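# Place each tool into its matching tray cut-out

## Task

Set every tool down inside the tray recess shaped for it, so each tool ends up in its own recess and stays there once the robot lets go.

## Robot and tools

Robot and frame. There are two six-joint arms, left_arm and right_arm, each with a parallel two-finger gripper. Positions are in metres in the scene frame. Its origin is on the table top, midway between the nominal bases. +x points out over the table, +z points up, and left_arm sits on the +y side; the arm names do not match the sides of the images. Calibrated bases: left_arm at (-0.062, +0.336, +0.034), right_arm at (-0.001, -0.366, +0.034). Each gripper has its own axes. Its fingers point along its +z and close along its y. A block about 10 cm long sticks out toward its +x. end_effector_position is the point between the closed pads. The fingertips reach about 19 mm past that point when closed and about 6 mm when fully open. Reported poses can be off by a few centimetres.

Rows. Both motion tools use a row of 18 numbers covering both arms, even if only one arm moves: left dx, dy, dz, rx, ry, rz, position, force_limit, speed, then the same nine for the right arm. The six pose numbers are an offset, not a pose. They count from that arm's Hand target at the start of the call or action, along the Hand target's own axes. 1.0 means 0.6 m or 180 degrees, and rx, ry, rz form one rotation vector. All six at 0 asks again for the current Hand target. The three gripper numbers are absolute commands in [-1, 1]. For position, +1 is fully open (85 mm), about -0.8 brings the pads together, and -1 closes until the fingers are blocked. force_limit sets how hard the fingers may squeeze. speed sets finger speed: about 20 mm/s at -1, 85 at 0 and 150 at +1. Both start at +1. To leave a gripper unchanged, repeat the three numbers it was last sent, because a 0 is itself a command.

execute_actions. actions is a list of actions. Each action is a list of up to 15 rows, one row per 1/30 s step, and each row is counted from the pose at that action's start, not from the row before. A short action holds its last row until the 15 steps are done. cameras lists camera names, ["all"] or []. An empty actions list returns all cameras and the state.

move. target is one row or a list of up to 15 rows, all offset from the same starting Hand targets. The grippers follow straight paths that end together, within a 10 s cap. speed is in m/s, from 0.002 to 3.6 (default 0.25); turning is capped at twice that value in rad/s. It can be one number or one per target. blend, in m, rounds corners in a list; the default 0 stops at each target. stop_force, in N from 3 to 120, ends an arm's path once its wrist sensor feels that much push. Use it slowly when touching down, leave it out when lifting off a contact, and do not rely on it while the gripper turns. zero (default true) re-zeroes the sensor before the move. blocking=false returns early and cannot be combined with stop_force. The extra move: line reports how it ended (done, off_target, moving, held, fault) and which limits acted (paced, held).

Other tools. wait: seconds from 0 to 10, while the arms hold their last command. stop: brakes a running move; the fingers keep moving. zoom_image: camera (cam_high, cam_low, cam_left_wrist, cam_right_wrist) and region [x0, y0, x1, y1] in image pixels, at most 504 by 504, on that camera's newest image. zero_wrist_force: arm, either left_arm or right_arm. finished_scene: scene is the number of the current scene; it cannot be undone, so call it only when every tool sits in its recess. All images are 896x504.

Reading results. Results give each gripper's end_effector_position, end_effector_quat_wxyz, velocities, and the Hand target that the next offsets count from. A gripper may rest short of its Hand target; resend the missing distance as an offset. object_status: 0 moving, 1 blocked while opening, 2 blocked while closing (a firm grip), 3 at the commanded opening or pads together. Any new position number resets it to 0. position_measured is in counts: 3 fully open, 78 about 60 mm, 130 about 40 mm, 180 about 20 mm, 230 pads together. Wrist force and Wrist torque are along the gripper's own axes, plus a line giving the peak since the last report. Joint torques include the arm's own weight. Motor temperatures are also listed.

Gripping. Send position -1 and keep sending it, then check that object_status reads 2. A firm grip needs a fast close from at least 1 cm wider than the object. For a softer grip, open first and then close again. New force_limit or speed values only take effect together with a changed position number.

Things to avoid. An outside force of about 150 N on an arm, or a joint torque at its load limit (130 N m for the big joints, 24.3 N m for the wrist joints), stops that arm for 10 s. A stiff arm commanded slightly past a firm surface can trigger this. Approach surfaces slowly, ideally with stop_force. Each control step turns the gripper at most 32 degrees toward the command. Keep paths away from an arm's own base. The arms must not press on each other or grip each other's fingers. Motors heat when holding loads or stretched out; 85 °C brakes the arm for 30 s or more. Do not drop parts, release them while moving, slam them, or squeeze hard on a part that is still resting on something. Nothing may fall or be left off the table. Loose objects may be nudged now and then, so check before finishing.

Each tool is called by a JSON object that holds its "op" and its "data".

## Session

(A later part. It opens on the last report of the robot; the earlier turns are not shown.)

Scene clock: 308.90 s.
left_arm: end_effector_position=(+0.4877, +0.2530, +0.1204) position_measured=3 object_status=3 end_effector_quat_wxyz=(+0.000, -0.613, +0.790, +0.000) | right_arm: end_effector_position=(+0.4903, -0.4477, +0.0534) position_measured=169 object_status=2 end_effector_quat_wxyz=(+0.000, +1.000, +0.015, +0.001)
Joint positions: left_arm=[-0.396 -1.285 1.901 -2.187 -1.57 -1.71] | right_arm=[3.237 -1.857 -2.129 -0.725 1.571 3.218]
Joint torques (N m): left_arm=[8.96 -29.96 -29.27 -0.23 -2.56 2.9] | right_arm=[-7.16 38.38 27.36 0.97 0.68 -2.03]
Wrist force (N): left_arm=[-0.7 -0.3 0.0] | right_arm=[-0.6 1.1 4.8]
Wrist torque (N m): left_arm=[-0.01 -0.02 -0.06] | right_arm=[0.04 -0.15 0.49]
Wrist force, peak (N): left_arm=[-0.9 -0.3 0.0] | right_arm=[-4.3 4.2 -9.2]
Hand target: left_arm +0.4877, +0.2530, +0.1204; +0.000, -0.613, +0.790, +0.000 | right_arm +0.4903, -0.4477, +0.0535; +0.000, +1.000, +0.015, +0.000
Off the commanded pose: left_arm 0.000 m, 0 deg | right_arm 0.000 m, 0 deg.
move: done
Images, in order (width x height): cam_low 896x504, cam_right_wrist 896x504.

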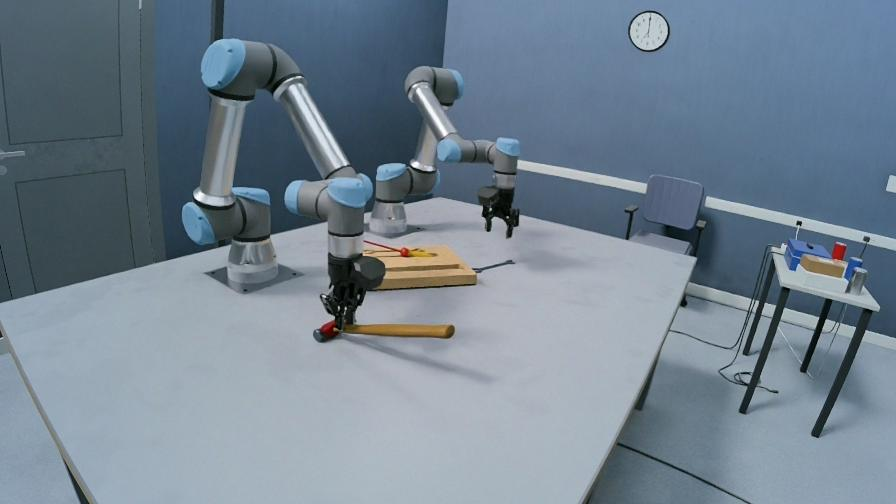

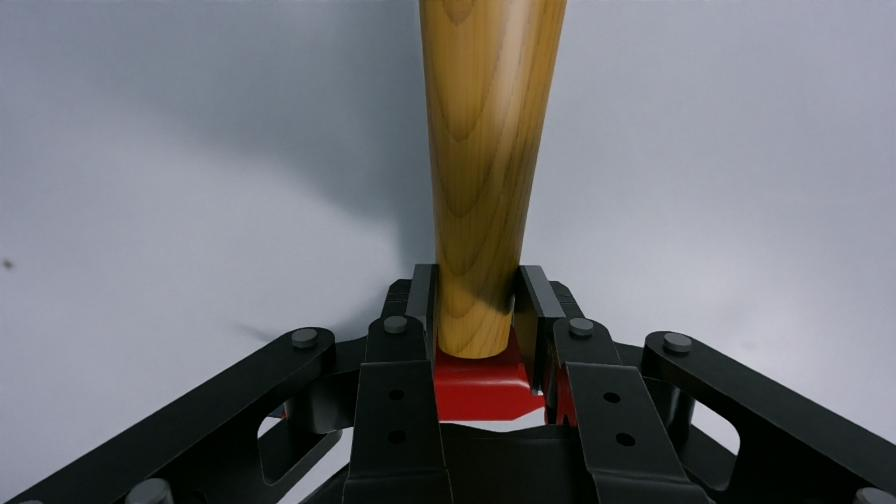

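{"op": "move", "data": {"target": [[0,0,0,0,0,0,1,1,1,0,0,0.0325,0,0,0,-1,-0.2,-1],[0,0,0,0,0,0,1,1,1,0,0,0.0325,0,0,0,-0.1,0.8,-1],[0,0,0,0,0,0,1,1,1,-0.0133,0.0004,0.039,0,0,0,-0.1,0.8,-1],[0,0,0,0,0,0,1,1,1,-0.0133,0.0004,0.039,0,0,0,-1,0.8,-1]], "speed": 0.03, "cameras": ["cam_right_wrist"]}}

{"op": "wait", "data": {"seconds": 1}}

{"op": "move", "data": {"target": [0,0,0,0,0,0,1,1,1,0,0,-0.0333,0,0,0,-1,0.8,-1], "speed": 0.05, "cameras": ["cam_right_wrist","cam_low"]}}

Scene clock: 331.07 s.
left_arm: end_effector_position=(+0.4877, +0.2530, +0.1204) position_measured=3 object_status=3 end_effector_quat_wxyz=(+0.000, -0.613, +0.790, +0.000) | right_arm: end_effector_position=(+0.4823, -0.4481, +0.0302) position_measured=171 object_status=0 end_effector_quat_wxyz=(+0.000, +1.000, +0.015, +0.001)
Joint positions: left_arm=[-0.396 -1.285 1.901 -2.187 -1.57 -1.71] | right_arm=[3.237 -1.893 -2.168 -0.65 1.571 3.218]
Joint torques (N m): left_arm=[10.29 -29.79 -27.9 -0.28 -2.76 3.06] | right_arm=[8.31 23.44 8.98 4.72 -1.18 2.38]
Wrist force (N): left_arm=[-0.4 -0.1 0.1] | right_arm=[-12.1 -0.3 -25.4]
Wrist torque (N m): left_arm=[0.02 -0.07 -0.06] | right_arm=[0.08 -0.09 0.29]
Wrist force, peak (N): left_arm=[-0.8 -0.5 -0.3] | right_arm=[-5.4 5.1 -38.1]
Hand target: left_arm +0.4877, +0.2530, +0.1204; +0.000, -0.613, +0.790, +0.000 | right_arm +0.4823, -0.4481, +0.0301; +0.000, +1.000, +0.015, +0.000
Off the commanded pose: left_arm 0.000 m, 0 deg | right_arm 0.000 m, 0 deg.
move: done
Images, in order (width x height): cam_right_wrist 896x504.

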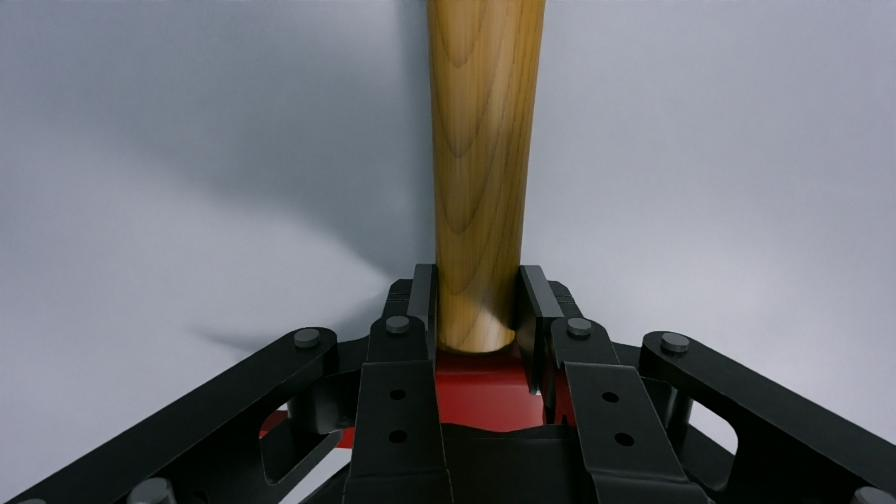

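Scene clock: 332.07 s.
left_arm: end_effector_position=(+0.4877, +0.2530, +0.1204) position_measured=3 object_status=3 end_effector_quat_wxyz=(+0.000, -0.613, +0.790, +0.000) | right_arm: end_effector_position=(+0.4823, -0.4481, +0.0301) position_measured=171 object_status=2 end_effector_quat_wxyz=(+0.000, +1.000, +0.015, +0.001)
Joint positions: left_arm=[-0.396 -1.285 1.901 -2.187 -1.57 -1.71] | right_arm=[3.237 -1.893 -2.168 -0.65 1.571 3.218]
Joint torques (N m): left_arm=[9.04 -29.88 -28.41 -0.36 -2.36 2.95] | right_arm=[1.37 13.93 7.72 2.96 -2.53 2.34]
Wrist force (N): left_arm=[-0.6 -0.2 0.1] | right_arm=[-12.2 -0.2 -25.3]
Wrist torque (N m): left_arm=[0.00 -0.04 -0.06] | right_arm=[0.10 -0.07 0.29]
Wrist force, peak (N): left_arm=[-0.7 -0.4 0.0] | right_arm=[-12.3 -0.2 -25.6]
Hand target: left_arm +0.4877, +0.2530, +0.1204; +0.000, -0.613, +0.790, +0.000 | right_arm +0.4823, -0.4481, +0.0301; +0.000, +1.000, +0.015, +0.000
Tool commands: left_gripper/position=+1.0 left_gripper/force_limit=+1.0 left_gripper/speed=+1.0 right_gripper/position=-1.0 right_gripper/force_limit=+0.8 right_gripper/speed=-1.0
Off the commanded pose: left_arm 0.000 m, 0 deg | right_arm 0.000 m, 0 deg.
wait: 1.00 s; at rest by 0.17 s

Scene clock: 333.03 s.
left_arm: end_effector_position=(+0.4877, +0.2530, +0.1204) position_measured=3 object_status=3 end_effector_quat_wxyz=(+0.000, -0.613, +0.790, +0.000) | right_arm: end_effector_position=(+0.4823, -0.4481, +0.0500) position_measured=171 object_status=2 end_effector_quat_wxyz=(+0.000, +1.000, +0.015, +0.001)
Joint positions: left_arm=[-0.396 -1.285 1.901 -2.187 -1.57 -1.71] | right_arm=[3.237 -1.85 -2.154 -0.708 1.571 3.218]
Joint torques (N m): left_arm=[9.28 -29.6 -27.89 -0.45 -2.65 3.1] | right_arm=[-8.47 38.76 25.72 1.11 0.02 0.37]
Wrist force (N): left_arm=[-0.5 -0.3 0.0] | right_arm=[0.3 1.1 6.0]
Wrist torque (N m): left_arm=[-0.01 -0.05 -0.06] | right_arm=[0.04 -0.20 0.35]
Wrist force, peak (N): left_arm=[-0.8 -0.3 0.1] | right_arm=[-12.3 -0.3 -25.5]
Hand target: left_arm +0.4877, +0.2530, +0.1204; +0.000, -0.613, +0.790, +0.000 | right_arm +0.4823, -0.4481, +0.0501; +0.000, +1.000, +0.015, +0.000
Off the commanded pose: left_arm 0.000 m, 0 deg | right_arm 0.000 m, 0 deg.
move: done
Images, in order (width x height): cam_low 896x504, cam_right_wrist 896x504.

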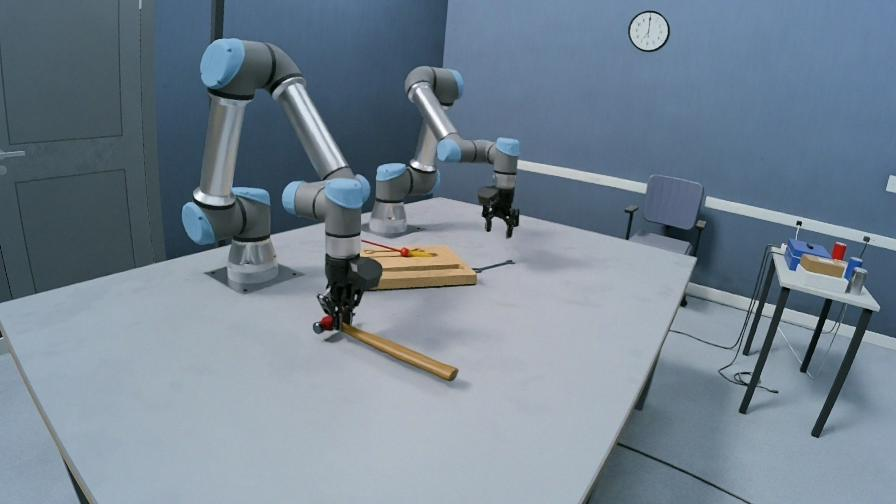

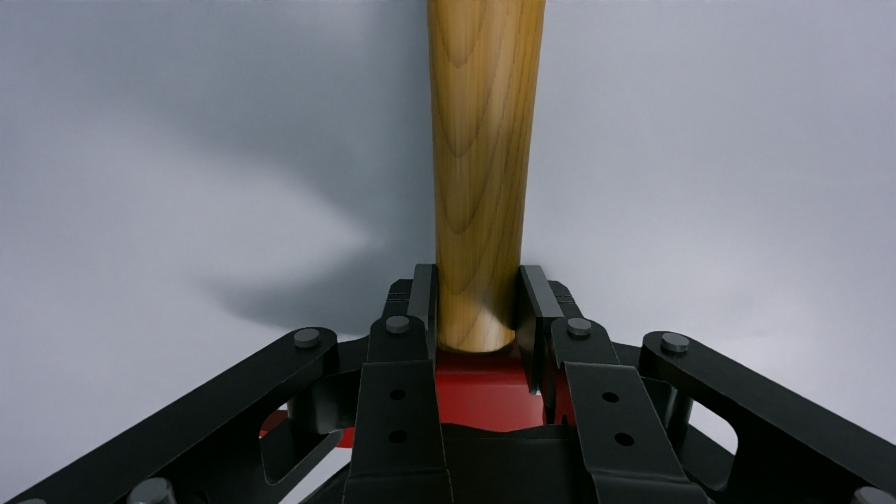

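{"op": "move", "data": {"target": [[0,0,0,0,0,0,1,1,1,0,0,-0.25,0,0,0,-1,0.8,-1],[0,0,0,0,0,0,1,1,1,-0.1498,-0.373,-0.2833,0,0,-0.2853,-1,0.8,-1]], "speed": 0.2, "blend": 0.03, "cameras": ["cam_right_wrist","cam_high"]}}

{"op": "zoom_image", "data": {"camera": "cam_right_wrist", "region": [0, 0, 460, 260]}}

Scene clock: 369.67 s.
left_arm: end_effector_position=(+0.4877, +0.2530, +0.1204) position_measured=3 object_status=3 end_effector_quat_wxyz=(+0.000, -0.613, +0.790, +0.000) | right_arm: end_effector_position=(+0.3858, -0.2272, +0.2201) position_measured=171 object_status=2 end_effector_quat_wxyz=(+0.000, +0.895, +0.446, +0.001)
Joint positions: left_arm=[-0.396 -1.285 1.901 -2.187 -1.57 -1.71] | right_arm=[3.805 -1.385 -2.113 -1.214 1.57 2.89]
Joint torques (N m): left_arm=[8.5 -30.25 -28.64 -0.36 -2.27 3.14] | right_arm=[11.93 24.34 32.87 0.94 -2.04 -2.18]
Wrist force (N): left_arm=[-0.7 -0.5 -0.1] | right_arm=[0.2 1.1 6.1]
Wrist torque (N m): left_arm=[-0.06 -0.02 -0.05] | right_arm=[0.03 -0.17 0.47]
Wrist force, peak (N): left_arm=[-0.8 -0.4 -0.2] | right_arm=[0.2 1.1 7.9]
Hand target: left_arm +0.4877, +0.2530, +0.1204; +0.000, -0.613, +0.790, +0.000 | right_arm +0.3858, -0.2271, +0.2201; +0.000, +0.895, +0.446, +0.001
Off the commanded pose: left_arm 0.000 m, 0 deg | right_arm 0.000 m, 0 deg.
move: done
Images, in order (width x height): cam_high 896x504, cam_right_wrist 896x504.

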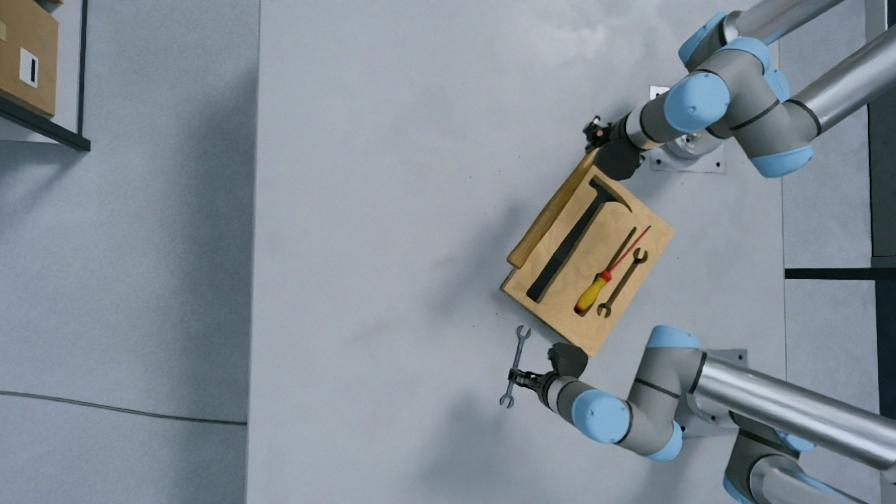

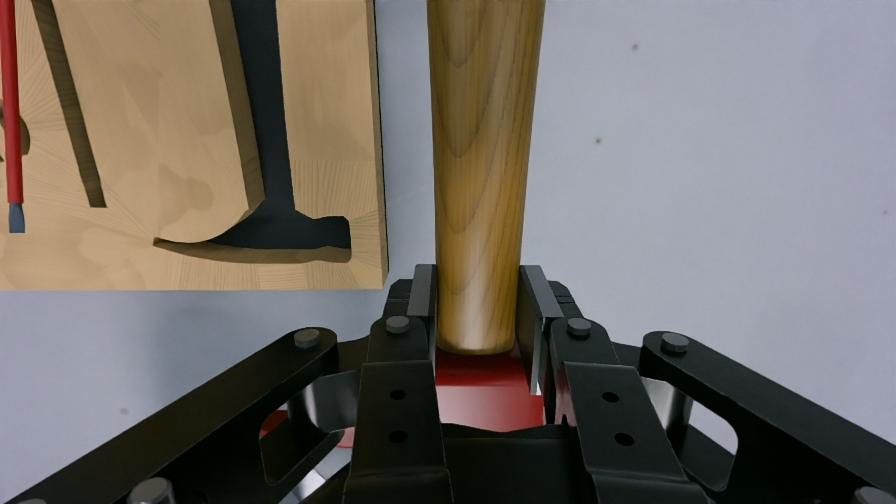

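Scaled by 1.096 from the camera's 896x504 image, which has a finer 1280x720 frame.

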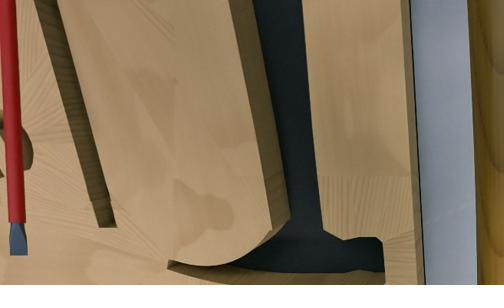

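{"op": "move", "data": {"target": [-0.058,0.4239,-0.3833,0,0,0,1,1,1,0.4667,0,0.1167,0,0,0,-1,0.8,-1], "speed": 0.2, "cameras": ["cam_right_wrist"]}}

{"op": "zoom_image", "data": {"camera": "cam_right_wrist", "region": [100, 0, 440, 300]}}

Scene clock: 387.60 s.
left_arm: end_effector_position=(+0.2500, +0.3501, +0.3502) position_measured=3 object_status=3 end_effector_quat_wxyz=(+0.000, -0.613, +0.790, +0.000) | right_arm: end_effector_position=(+0.5542, -0.0034, +0.1503) position_measured=171 object_status=2 end_effector_quat_wxyz=(+0.000, +0.895, +0.446, +0.001)
Joint positions: left_arm=[-0.4 -2.081 1.978 -1.468 -1.57 -1.714] | right_arm=[3.912 -2.046 -1.534 -1.131 1.57 2.996]
Joint torques (N m): left_arm=[-11.78 -10.07 -32.67 -0.14 2.66 -2.99] | right_arm=[12.74 37.94 31.04 0.84 1.76 2.36]
Wrist force (N): left_arm=[-0.6 0.0 0.3] | right_arm=[0.1 0.9 6.1]
Wrist torque (N m): left_arm=[0.04 -0.04 0.08] | right_arm=[0.02 -0.16 0.34]
Wrist force, peak (N): left_arm=[-0.1 -1.5 0.8] | right_arm=[1.7 1.2 6.6]
Hand target: left_arm +0.2500, +0.3501, +0.3503; +0.000, -0.613, +0.790, +0.000 | right_arm +0.5543, -0.0034, +0.1503; +0.000, +0.895, +0.446, +0.001
Off the commanded pose: left_arm 0.000 m, 0 deg | right_arm 0.000 m, 0 deg.
move: done
Images, in order (width x height): cam_right_wrist 896x504.

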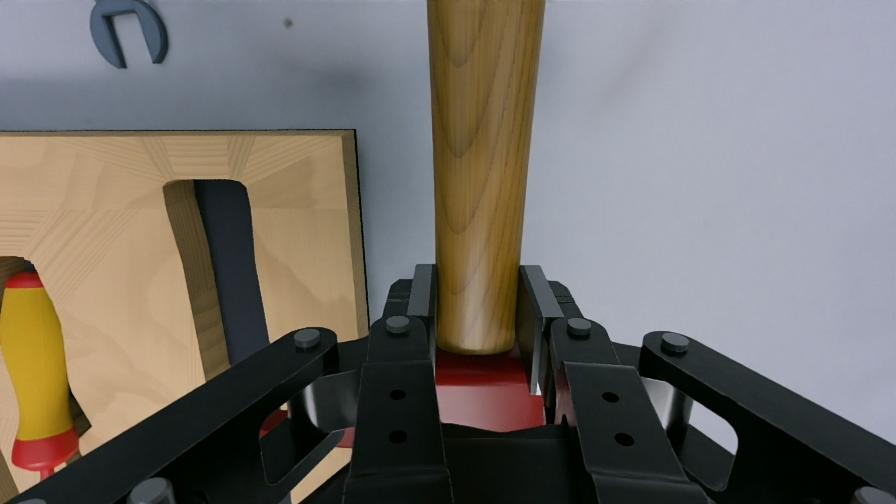

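Scaled by 1.482 from the camera's 896x504 image, which has a finer 1280x720 frame.

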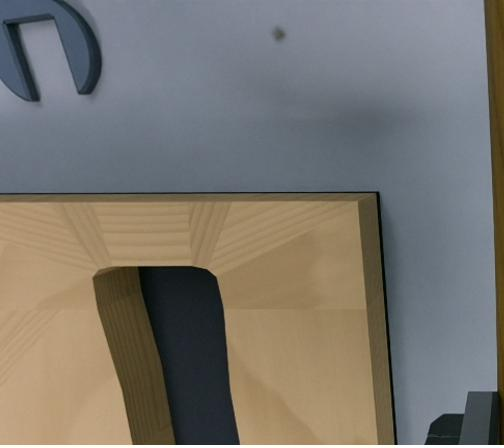

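{"op": "zoom_image", "data": {"camera": "cam_right_wrist", "region": [380, 0, 600, 124]}}

{"op": "zoom_image", "data": {"camera": "cam_right_wrist", "region": [380, 230, 600, 354]}}

Scaled by 2.291 from the camera's 896x504 image, which has a finer 1280x720 frame.

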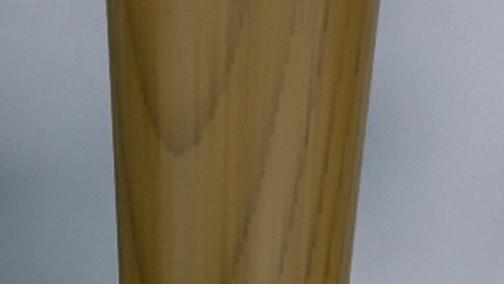

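Scaled by 2.291 from the camera's 896x504 image, which has a finer 1280x720 frame.

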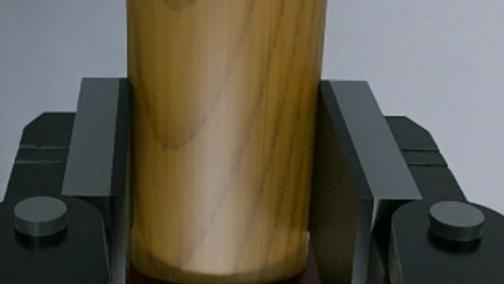

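{"op": "move", "data": {"target": [0,0,0,0,0,0,1,1,1,-0.4718,-0.213,0.0838,0,0,-0.0014,-1,0.8,-1], "speed": 0.15, "cameras": ["cam_right_wrist","cam_high","cam_low"]}}

{"op": "zoom_image", "data": {"camera": "cam_high", "region": [490, 140, 690, 370]}}

Scene clock: 461.63 s.
left_arm: end_effector_position=(+0.2500, +0.3501, +0.3503) position_measured=3 object_status=3 end_effector_quat_wxyz=(+0.000, -0.613, +0.790, +0.000) | right_arm: end_effector_position=(+0.2820, -0.1526, +0.0997) position_measured=171 object_status=2 end_effector_quat_wxyz=(+0.000, +0.894, +0.448, +0.001)
Joint positions: left_arm=[-0.4 -2.081 1.978 -1.468 -1.57 -1.714] | right_arm=[4.162 -1.416 -2.448 -0.848 1.57 3.242]
Joint torques (N m): left_arm=[-11.05 -10 -33.22 -0.34 2.41 -2.72] | right_arm=[13.23 20.76 13.04 0.79 -2.07 2.5]
Wrist force (N): left_arm=[-0.7 0.0 0.3] | right_arm=[0.2 1.0 5.9]
Wrist torque (N m): left_arm=[0.03 -0.02 0.08] | right_arm=[0.02 -0.17 0.34]
Wrist force, peak (N): left_arm=[-0.7 0.0 0.6] | right_arm=[1.3 1.5 6.5]
Hand target: left_arm +0.2500, +0.3501, +0.3503; +0.000, -0.613, +0.790, +0.000 | right_arm +0.2819, -0.1526, +0.0997; +0.000, +0.894, +0.448, +0.001
Off the commanded pose: left_arm 0.000 m, 0 deg | right_arm 0.000 m, 0 deg.
move: done
Images, in order (width x height): cam_high 896x504, cam_low 896x504, cam_right_wrist 896x504.

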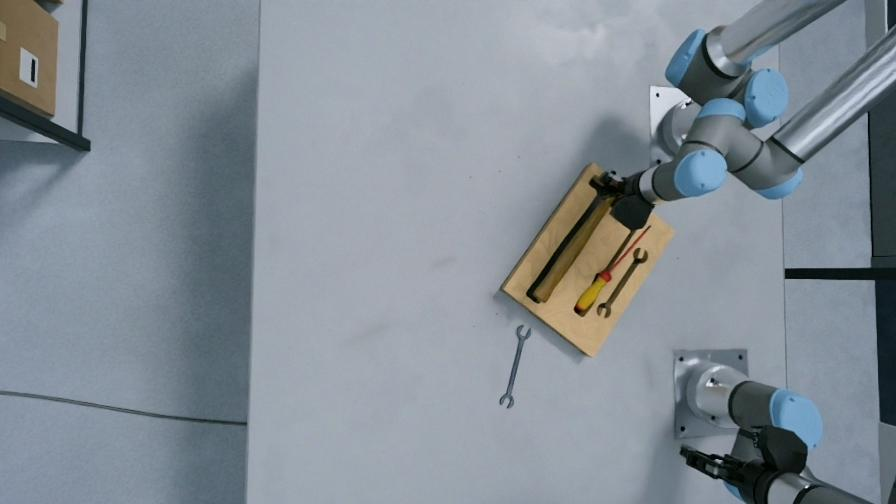

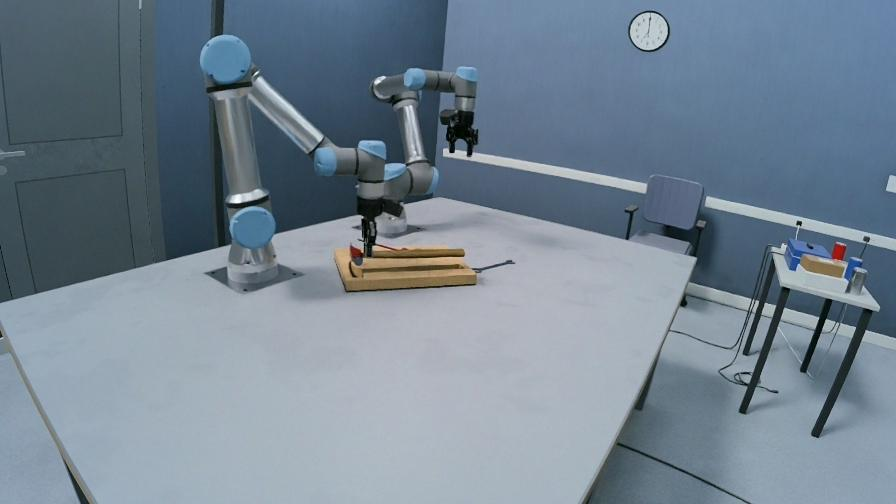

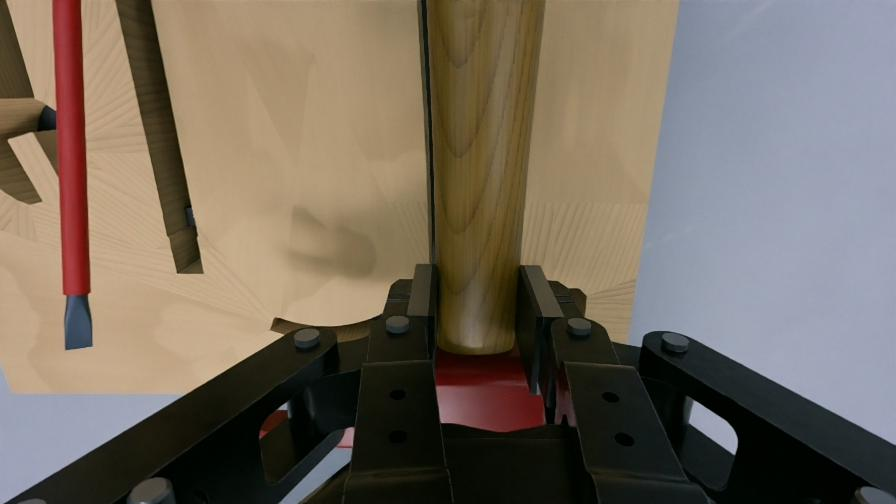

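Scaled by 2.191 from the camera's 896x504 image, which has a finer 1280x720 frame.

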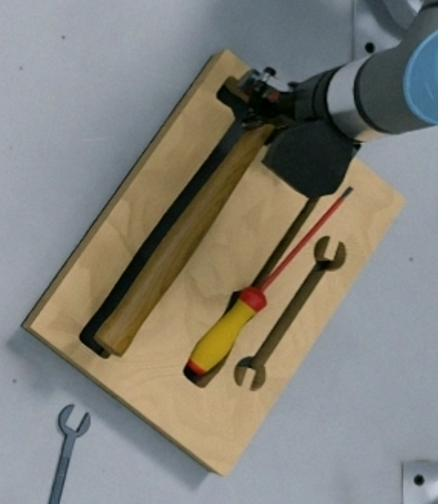

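{"op": "zoom_image", "data": {"camera": "cam_high", "region": [515, 240, 595, 320]}}

{"op": "zoom_image", "data": {"camera": "cam_high", "region": [580, 160, 660, 240]}}

Scaled by 6.300 from the camera's 896x504 image, which has a finer 1280x720 frame.

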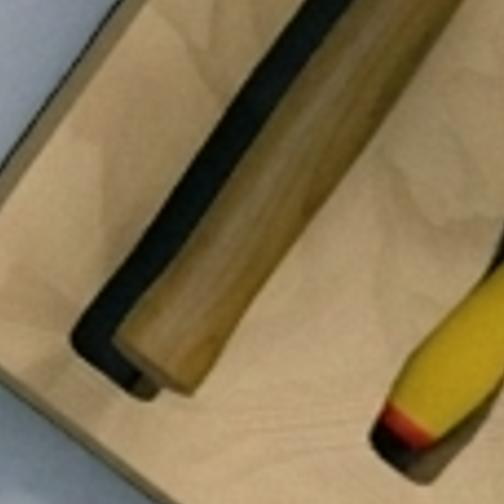

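Scaled by 6.300 from the camera's 896x504 image, which has a finer 1280x720 frame.

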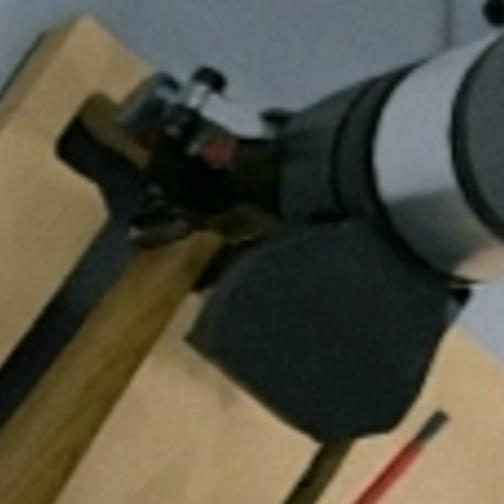

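{"op": "move", "data": {"target": [0,0,0,0,0,0,1,1,1,0,0,0.025,0,0,0,-1,0.8,-1], "speed": 0.1, "cameras": ["cam_right_wrist","cam_high"]}}

{"op": "zoom_image", "data": {"camera": "cam_high", "region": [515, 240, 595, 320]}}

{"op": "zoom_image", "data": {"camera": "cam_high", "region": [580, 160, 660, 240]}}

{"op": "zoom_image", "data": {"camera": "cam_right_wrist", "region": [380, 0, 600, 240]}}

Scene clock: 497.93 s.
left_arm: end_effector_position=(+0.2500, +0.3501, +0.3503) position_measured=3 object_status=3 end_effector_quat_wxyz=(+0.000, -0.613, +0.790, +0.000) | right_arm: end_effector_position=(+0.2819, -0.1526, +0.0848) position_measured=171 object_status=2 end_effector_quat_wxyz=(+0.000, +0.894, +0.448, +0.001)
Joint positions: left_arm=[-0.4 -2.081 1.978 -1.468 -1.57 -1.714] | right_arm=[4.162 -1.453 -2.47 -0.788 1.57 3.242]
Joint torques (N m): left_arm=[-12.37 -9.27 -33.27 -0.19 2.71 -2.88] | right_arm=[-3.22 6.65 14.54 6.29 -1.41 -1.01]
Wrist force (N): left_arm=[-0.7 -0.2 0.3] | right_arm=[0.3 1.0 6.0]
Wrist torque (N m): left_arm=[0.00 -0.02 0.08] | right_arm=[0.02 -0.19 0.34]
Wrist force, peak (N): left_arm=[-0.8 -0.3 0.3] | right_arm=[0.2 1.3 6.4]
Hand target: left_arm +0.2500, +0.3501, +0.3503; +0.000, -0.613, +0.790, +0.000 | right_arm +0.2820, -0.1526, +0.0847; +0.000, +0.894, +0.448, +0.001
Off the commanded pose: left_arm 0.000 m, 0 deg | right_arm 0.000 m, 0 deg.
move: done
Images, in order (width x height): cam_high 896x504, cam_right_wrist 896x504.

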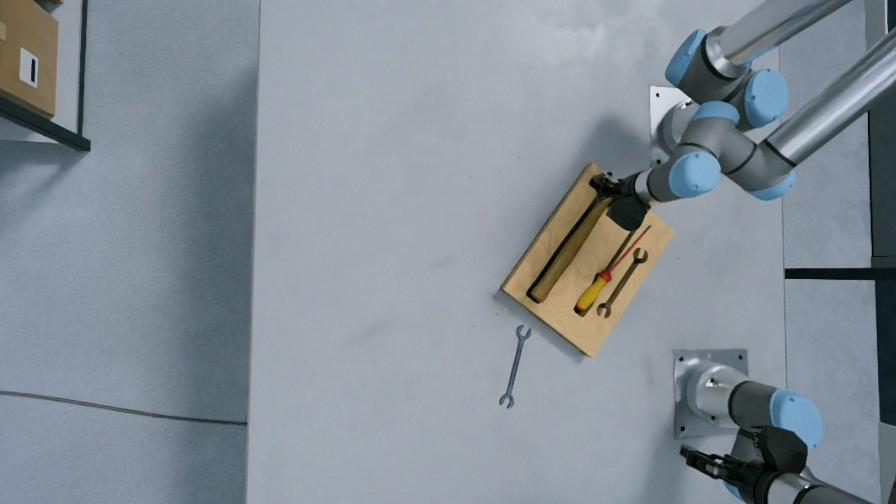

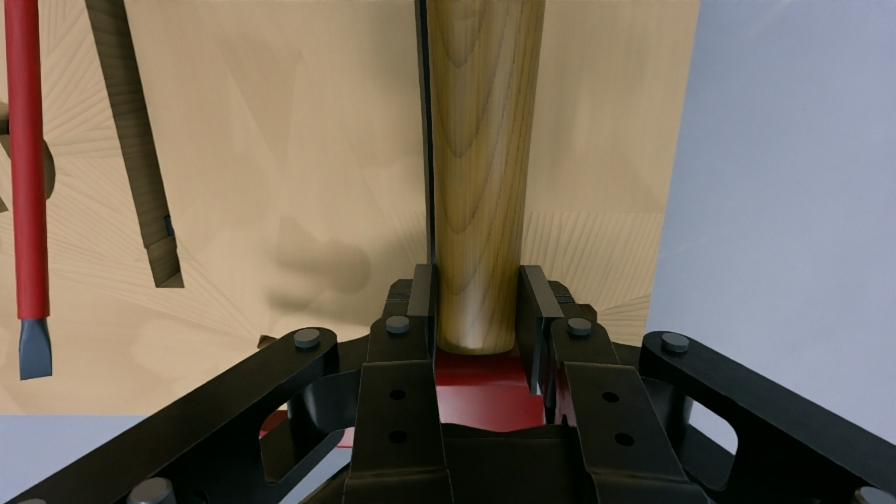

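Scaled by 6.300 from the camera's 896x504 image, which has a finer 1280x720 frame.

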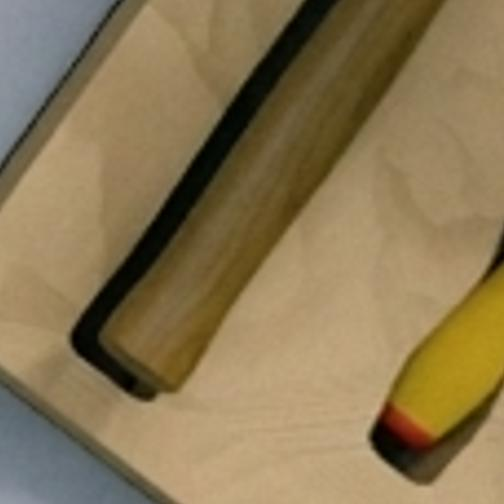

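Scaled by 6.300 from the camera's 896x504 image, which has a finer 1280x720 frame.

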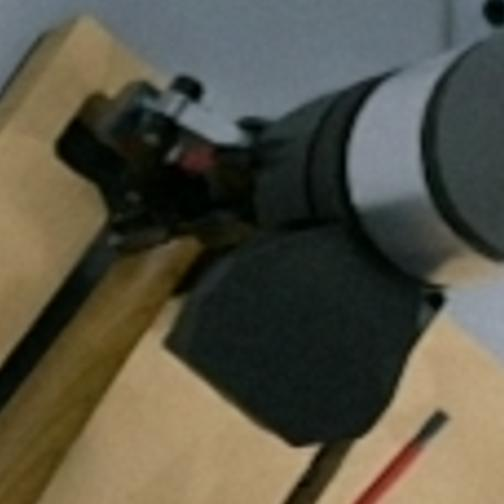

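Scaled by 2.100 from the camera's 896x504 image, which has a finer 1280x720 frame.

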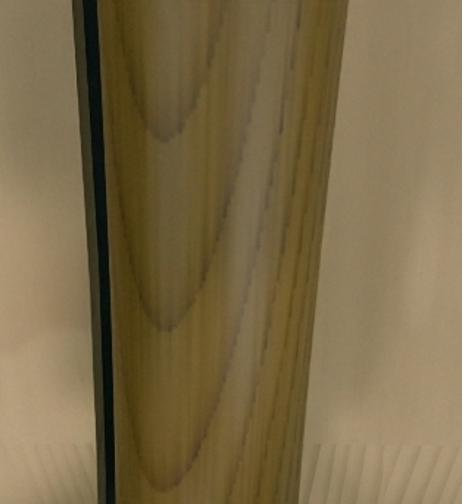

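{"op": "move", "data": {"target": [0,0,0,0,0,0,1,1,1,0.0025,-0.0027,0,0,0,0,-1,0.8,-1], "speed": 0.05}}

{"op": "move", "data": {"target": [0,0,0,0,0,0,1,1,1,0,0,0.0375,0,0,0,-1,0.8,-1], "speed": 0.02, "stop_force": 6, "cameras": ["cam_right_wrist","cam_high","cam_low"]}}

{"op": "zoom_image", "data": {"camera": "cam_high", "region": [515, 240, 595, 320]}}

{"op": "zoom_image", "data": {"camera": "cam_low", "region": [320, 200, 500, 310]}}

Scene clock: 523.63 s.
left_arm: end_effector_position=(+0.2500, +0.3501, +0.3503) position_measured=3 object_status=3 end_effector_quat_wxyz=(+0.000, -0.613, +0.790, +0.000) | right_arm: end_effector_position=(+0.2816, -0.1506, +0.0847) position_measured=171 object_status=2 end_effector_quat_wxyz=(+0.000, +0.894, +0.448, +0.001)
Joint positions: left_arm=[-0.4 -2.081 1.978 -1.468 -1.57 -1.714] | right_arm=[4.166 -1.456 -2.468 -0.787 1.57 3.246]
Joint torques (N m): left_arm=[-11.35 -9.82 -32.19 -0.14 2.57 -2.76] | right_arm=[13.85 7.95 28.06 6.28 1.25 2.59]
Wrist force (N): left_arm=[-0.4 -0.3 0.1] | right_arm=[0.5 1.1 6.1]
Wrist torque (N m): left_arm=[-0.01 -0.07 0.08] | right_arm=[0.04 -0.22 0.33]
Wrist force, peak (N): left_arm=[-0.9 0.0 0.2] | right_arm=[0.3 1.0 6.3]
Hand target: left_arm +0.2500, +0.3501, +0.3503; +0.000, -0.613, +0.790, +0.000 | right_arm +0.2816, -0.1505, +0.0847; +0.000, +0.894, +0.448, +0.001
Off the commanded pose: left_arm 0.000 m, 0 deg | right_arm 0.000 m, 0 deg.
move: done

Scene clock: 525.77 s.
left_arm: end_effector_position=(+0.2500, +0.3501, +0.3503) position_measured=3 object_status=3 end_effector_quat_wxyz=(+0.000, -0.613, +0.790, +0.000) | right_arm: end_effector_position=(+0.2816, -0.1504, +0.0622) position_measured=171 object_status=2 end_effector_quat_wxyz=(+0.000, +0.894, +0.448, +0.001)
Joint positions: left_arm=[-0.4 -2.081 1.978 -1.468 -1.57 -1.714] | right_arm=[4.166 -1.52 -2.498 -0.694 1.57 3.247]
Joint torques (N m): left_arm=[-11.88 -8.07 -32.36 -0.45 2.67 -2.59] | right_arm=[-7.07 8.86 11.3 6.38 -1.28 -1.92]
Wrist force (N): left_arm=[-0.3 -0.3 0.4] | right_arm=[0.4 1.0 5.9]
Wrist torque (N m): left_arm=[-0.01 -0.09 0.08] | right_arm=[0.02 -0.21 0.34]
Wrist force, peak (N): left_arm=[-0.8 -0.2 0.5] | right_arm=[0.2 1.2 6.3]
Hand target: left_arm +0.2500, +0.3501, +0.3503; +0.000, -0.613, +0.790, +0.000 | right_arm +0.2816, -0.1505, +0.0622; +0.000, +0.894, +0.448, +0.001
Off the commanded pose: left_arm 0.000 m, 0 deg | right_arm 0.000 m, 0 deg.
move: done
Images, in order (width x height): cam_high 896x504, cam_low 896x504, cam_right_wrist 896x504.

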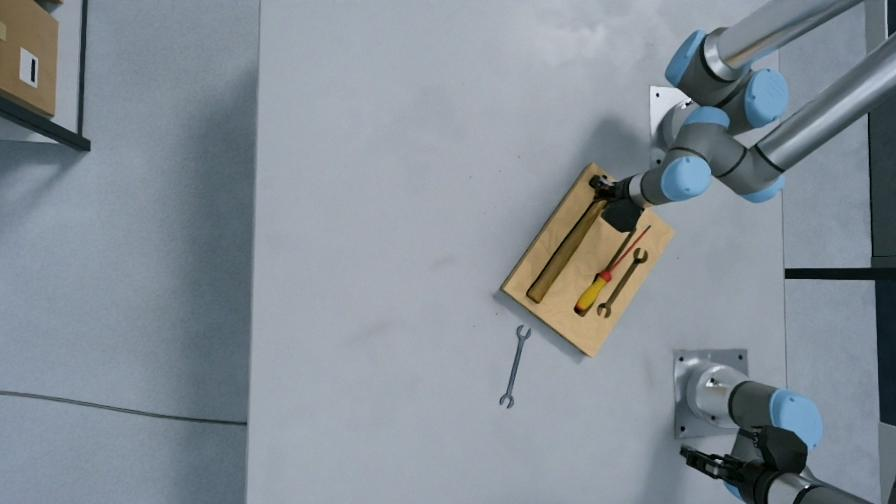

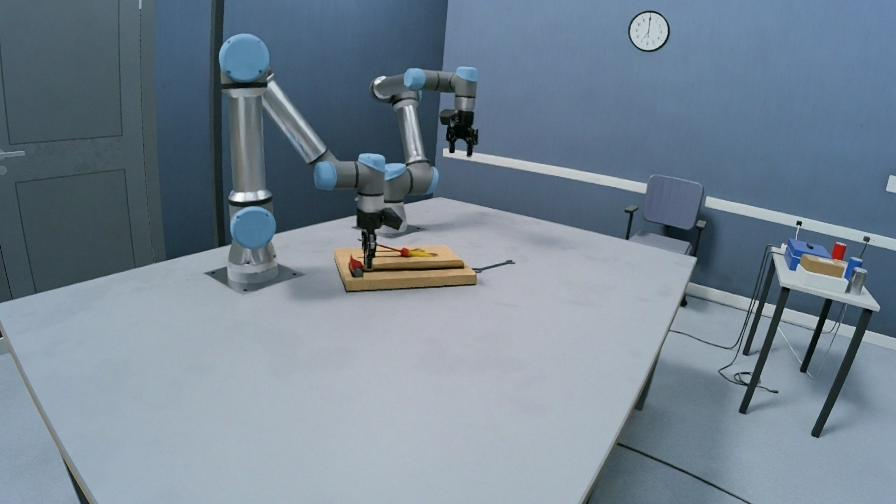

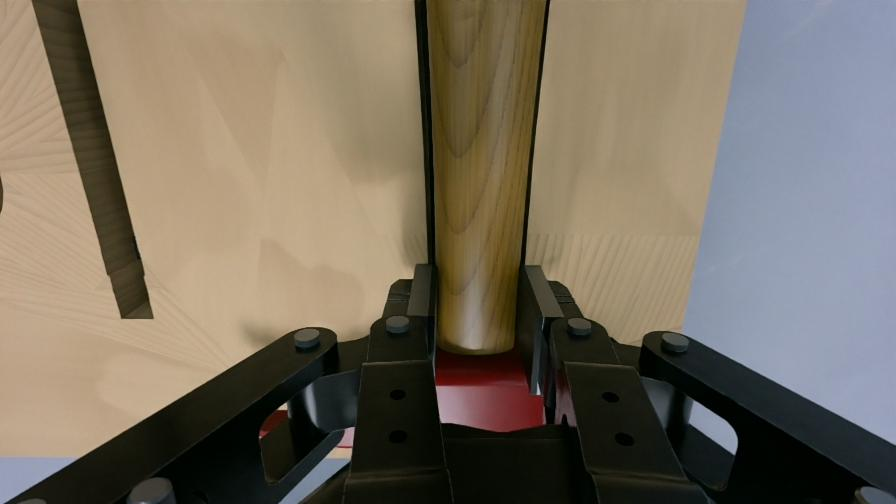

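Scaled by 6.300 from the camera's 896x504 image, which has a finer 1280x720 frame.

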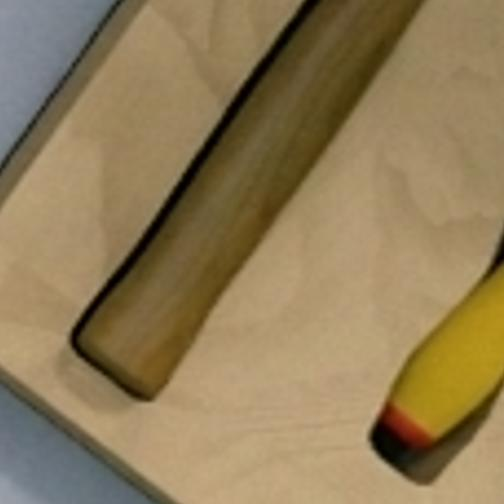

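Scaled by 2.800 from the camera's 896x504 image, which has a finer 1280x720 frame.

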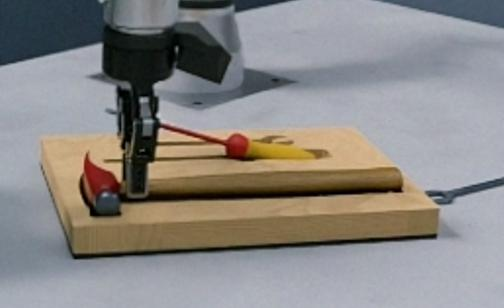

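{"op": "move", "data": {"target": [0,0,0,0,0,0,1,1,1,0,0,0.012,0,0,0,-1,0.8,-1], "speed": 0.01, "stop_force": 5, "cameras": ["cam_low","cam_right_wrist"]}}

{"op": "zoom_image", "data": {"camera": "cam_low", "region": [320, 200, 500, 310]}}

Scene clock: 534.03 s.
left_arm: end_effector_position=(+0.2500, +0.3501, +0.3503) position_measured=3 object_status=3 end_effector_quat_wxyz=(+0.000, -0.613, +0.790, +0.000) | right_arm: end_effector_position=(+0.2816, -0.1505, +0.0555) position_measured=171 object_status=2 end_effector_quat_wxyz=(+0.000, +0.894, +0.448, +0.000)
Joint positions: left_arm=[-0.4 -2.081 1.978 -1.468 -1.57 -1.714] | right_arm=[4.166 -1.541 -2.506 -0.665 1.57 3.247]
Joint torques (N m): left_arm=[-11.31 -10.56 -33.13 -0.2 2.33 -3] | right_arm=[-8.66 21.61 22.68 0.32 -1.99 -1.64]
Wrist force (N): left_arm=[-0.7 0.1 0.0] | right_arm=[2.2 1.3 0.6]
Wrist torque (N m): left_arm=[0.05 -0.03 0.08] | right_arm=[0.11 -0.18 0.36]
Wrist force, peak (N): left_arm=[-0.9 -0.2 0.3] | right_arm=[-6.9 1.7 -16.7]
Hand target: left_arm +0.2500, +0.3501, +0.3503; +0.000, -0.613, +0.790, +0.000 | right_arm +0.2816, -0.1505, +0.0555; +0.000, +0.894, +0.448, +0.001 (not the last commanded pose)
Off the commanded pose: left_arm 0.000 m, 0 deg | right_arm 0.001 m, 0 deg.
move: contact (right_arm)
Images, in order (width x height): cam_low 896x504, cam_right_wrist 896x504.

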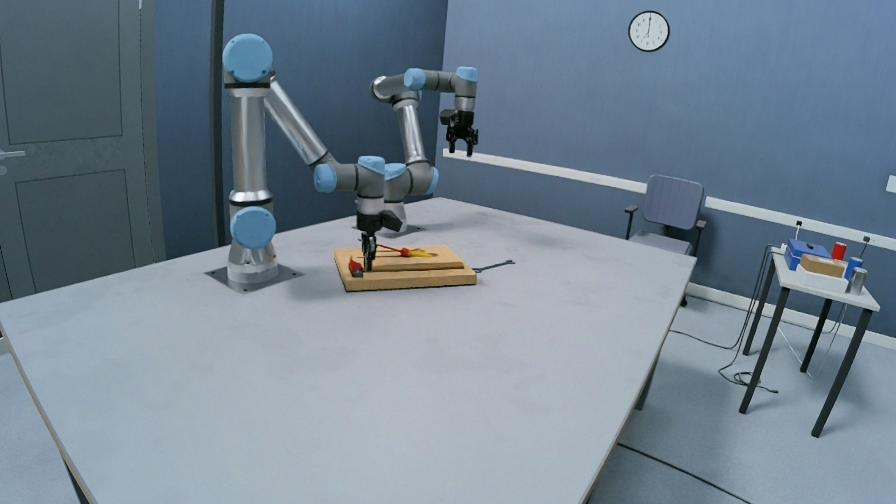

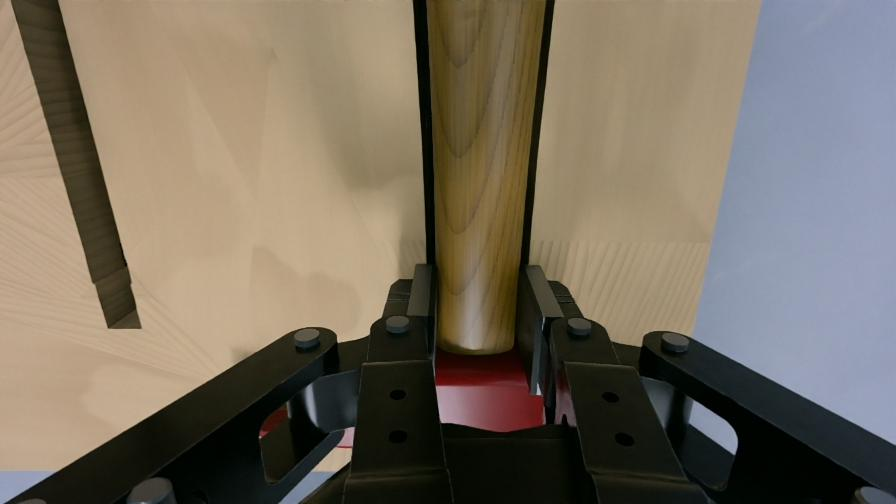

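Scaled by 2.800 from the camera's 896x504 image, which has a finer 1280x720 frame.

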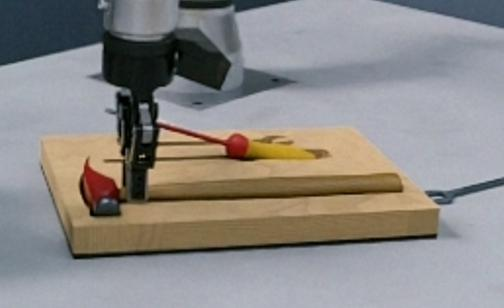

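{"op": "move", "data": {"target": [0,0,0,0,0,0,1,1,1,0,0,0,0,0,0,-0.15,0.8,-1], "cameras": ["cam_low","cam_right_wrist"]}}

{"op": "zoom_image", "data": {"camera": "cam_low", "region": [320, 200, 500, 310]}}

Scene clock: 544.83 s.
left_arm: end_effector_position=(+0.2500, +0.3501, +0.3503) position_measured=3 object_status=3 end_effector_quat_wxyz=(+0.000, -0.613, +0.790, +0.000) | right_arm: end_effector_position=(+0.2816, -0.1505, +0.0555) position_measured=148 object_status=0 end_effector_quat_wxyz=(+0.000, +0.894, +0.448, +0.001)
Joint positions: left_arm=[-0.4 -2.081 1.978 -1.468 -1.57 -1.714] | right_arm=[4.166 -1.541 -2.506 -0.665 1.57 3.247]
Joint torques (N m): left_arm=[-11.46 -9.02 -32.55 -0.25 2.45 -2.8] | right_arm=[-8.7 22.21 22.82 5 -1.99 -1.62]
Wrist force (N): left_arm=[-0.8 -0.1 -0.1] | right_arm=[0.2 1.0 0.5]
Wrist torque (N m): left_arm=[0.03 -0.01 0.08] | right_arm=[0.02 -0.18 0.34]
Wrist force, peak (N): left_arm=[-0.9 -0.2 0.3] | right_arm=[0.3 0.8 6.2]
Hand target: left_arm +0.2500, +0.3501, +0.3503; +0.000, -0.613, +0.790, +0.000 | right_arm +0.2816, -0.1505, +0.0555; +0.000, +0.894, +0.448, +0.001
Off the commanded pose: left_arm 0.000 m, 0 deg | right_arm 0.000 m, 0 deg.
move: done
Images, in order (width x height): cam_low 896x504, cam_right_wrist 896x504.

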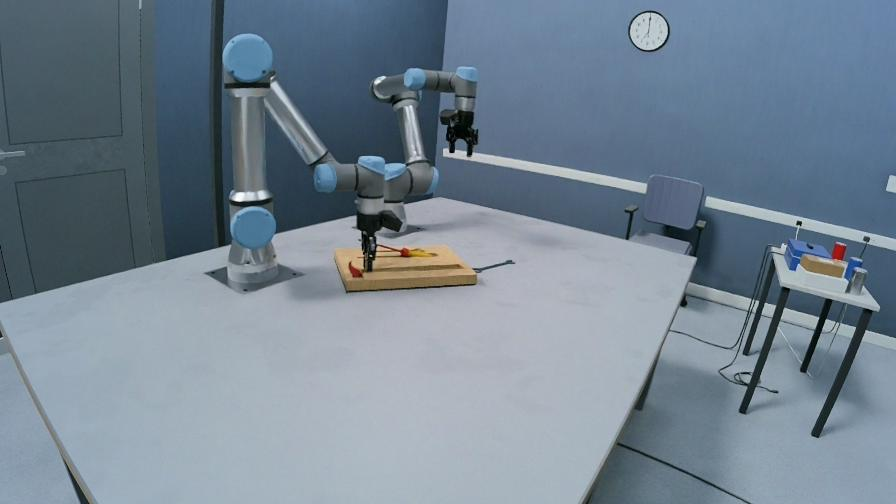

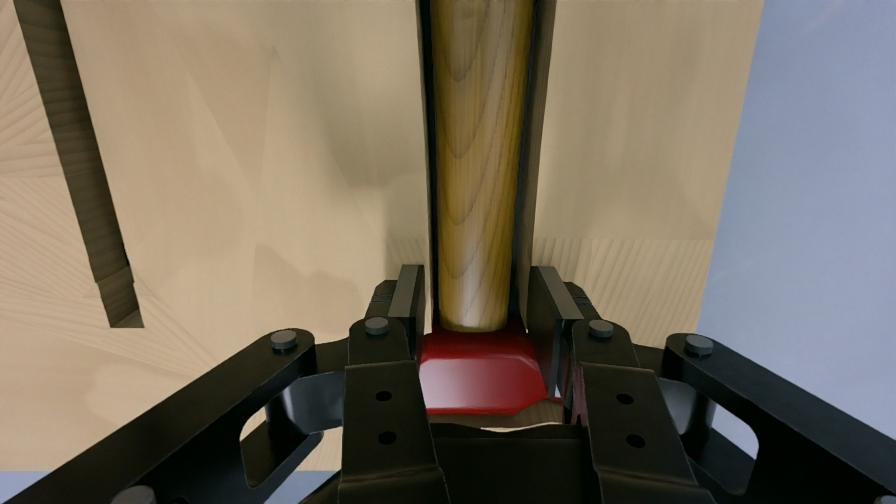

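Scaled by 2.800 from the camera's 896x504 image, which has a finer 1280x720 frame.

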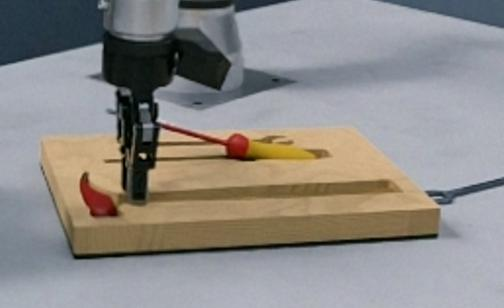

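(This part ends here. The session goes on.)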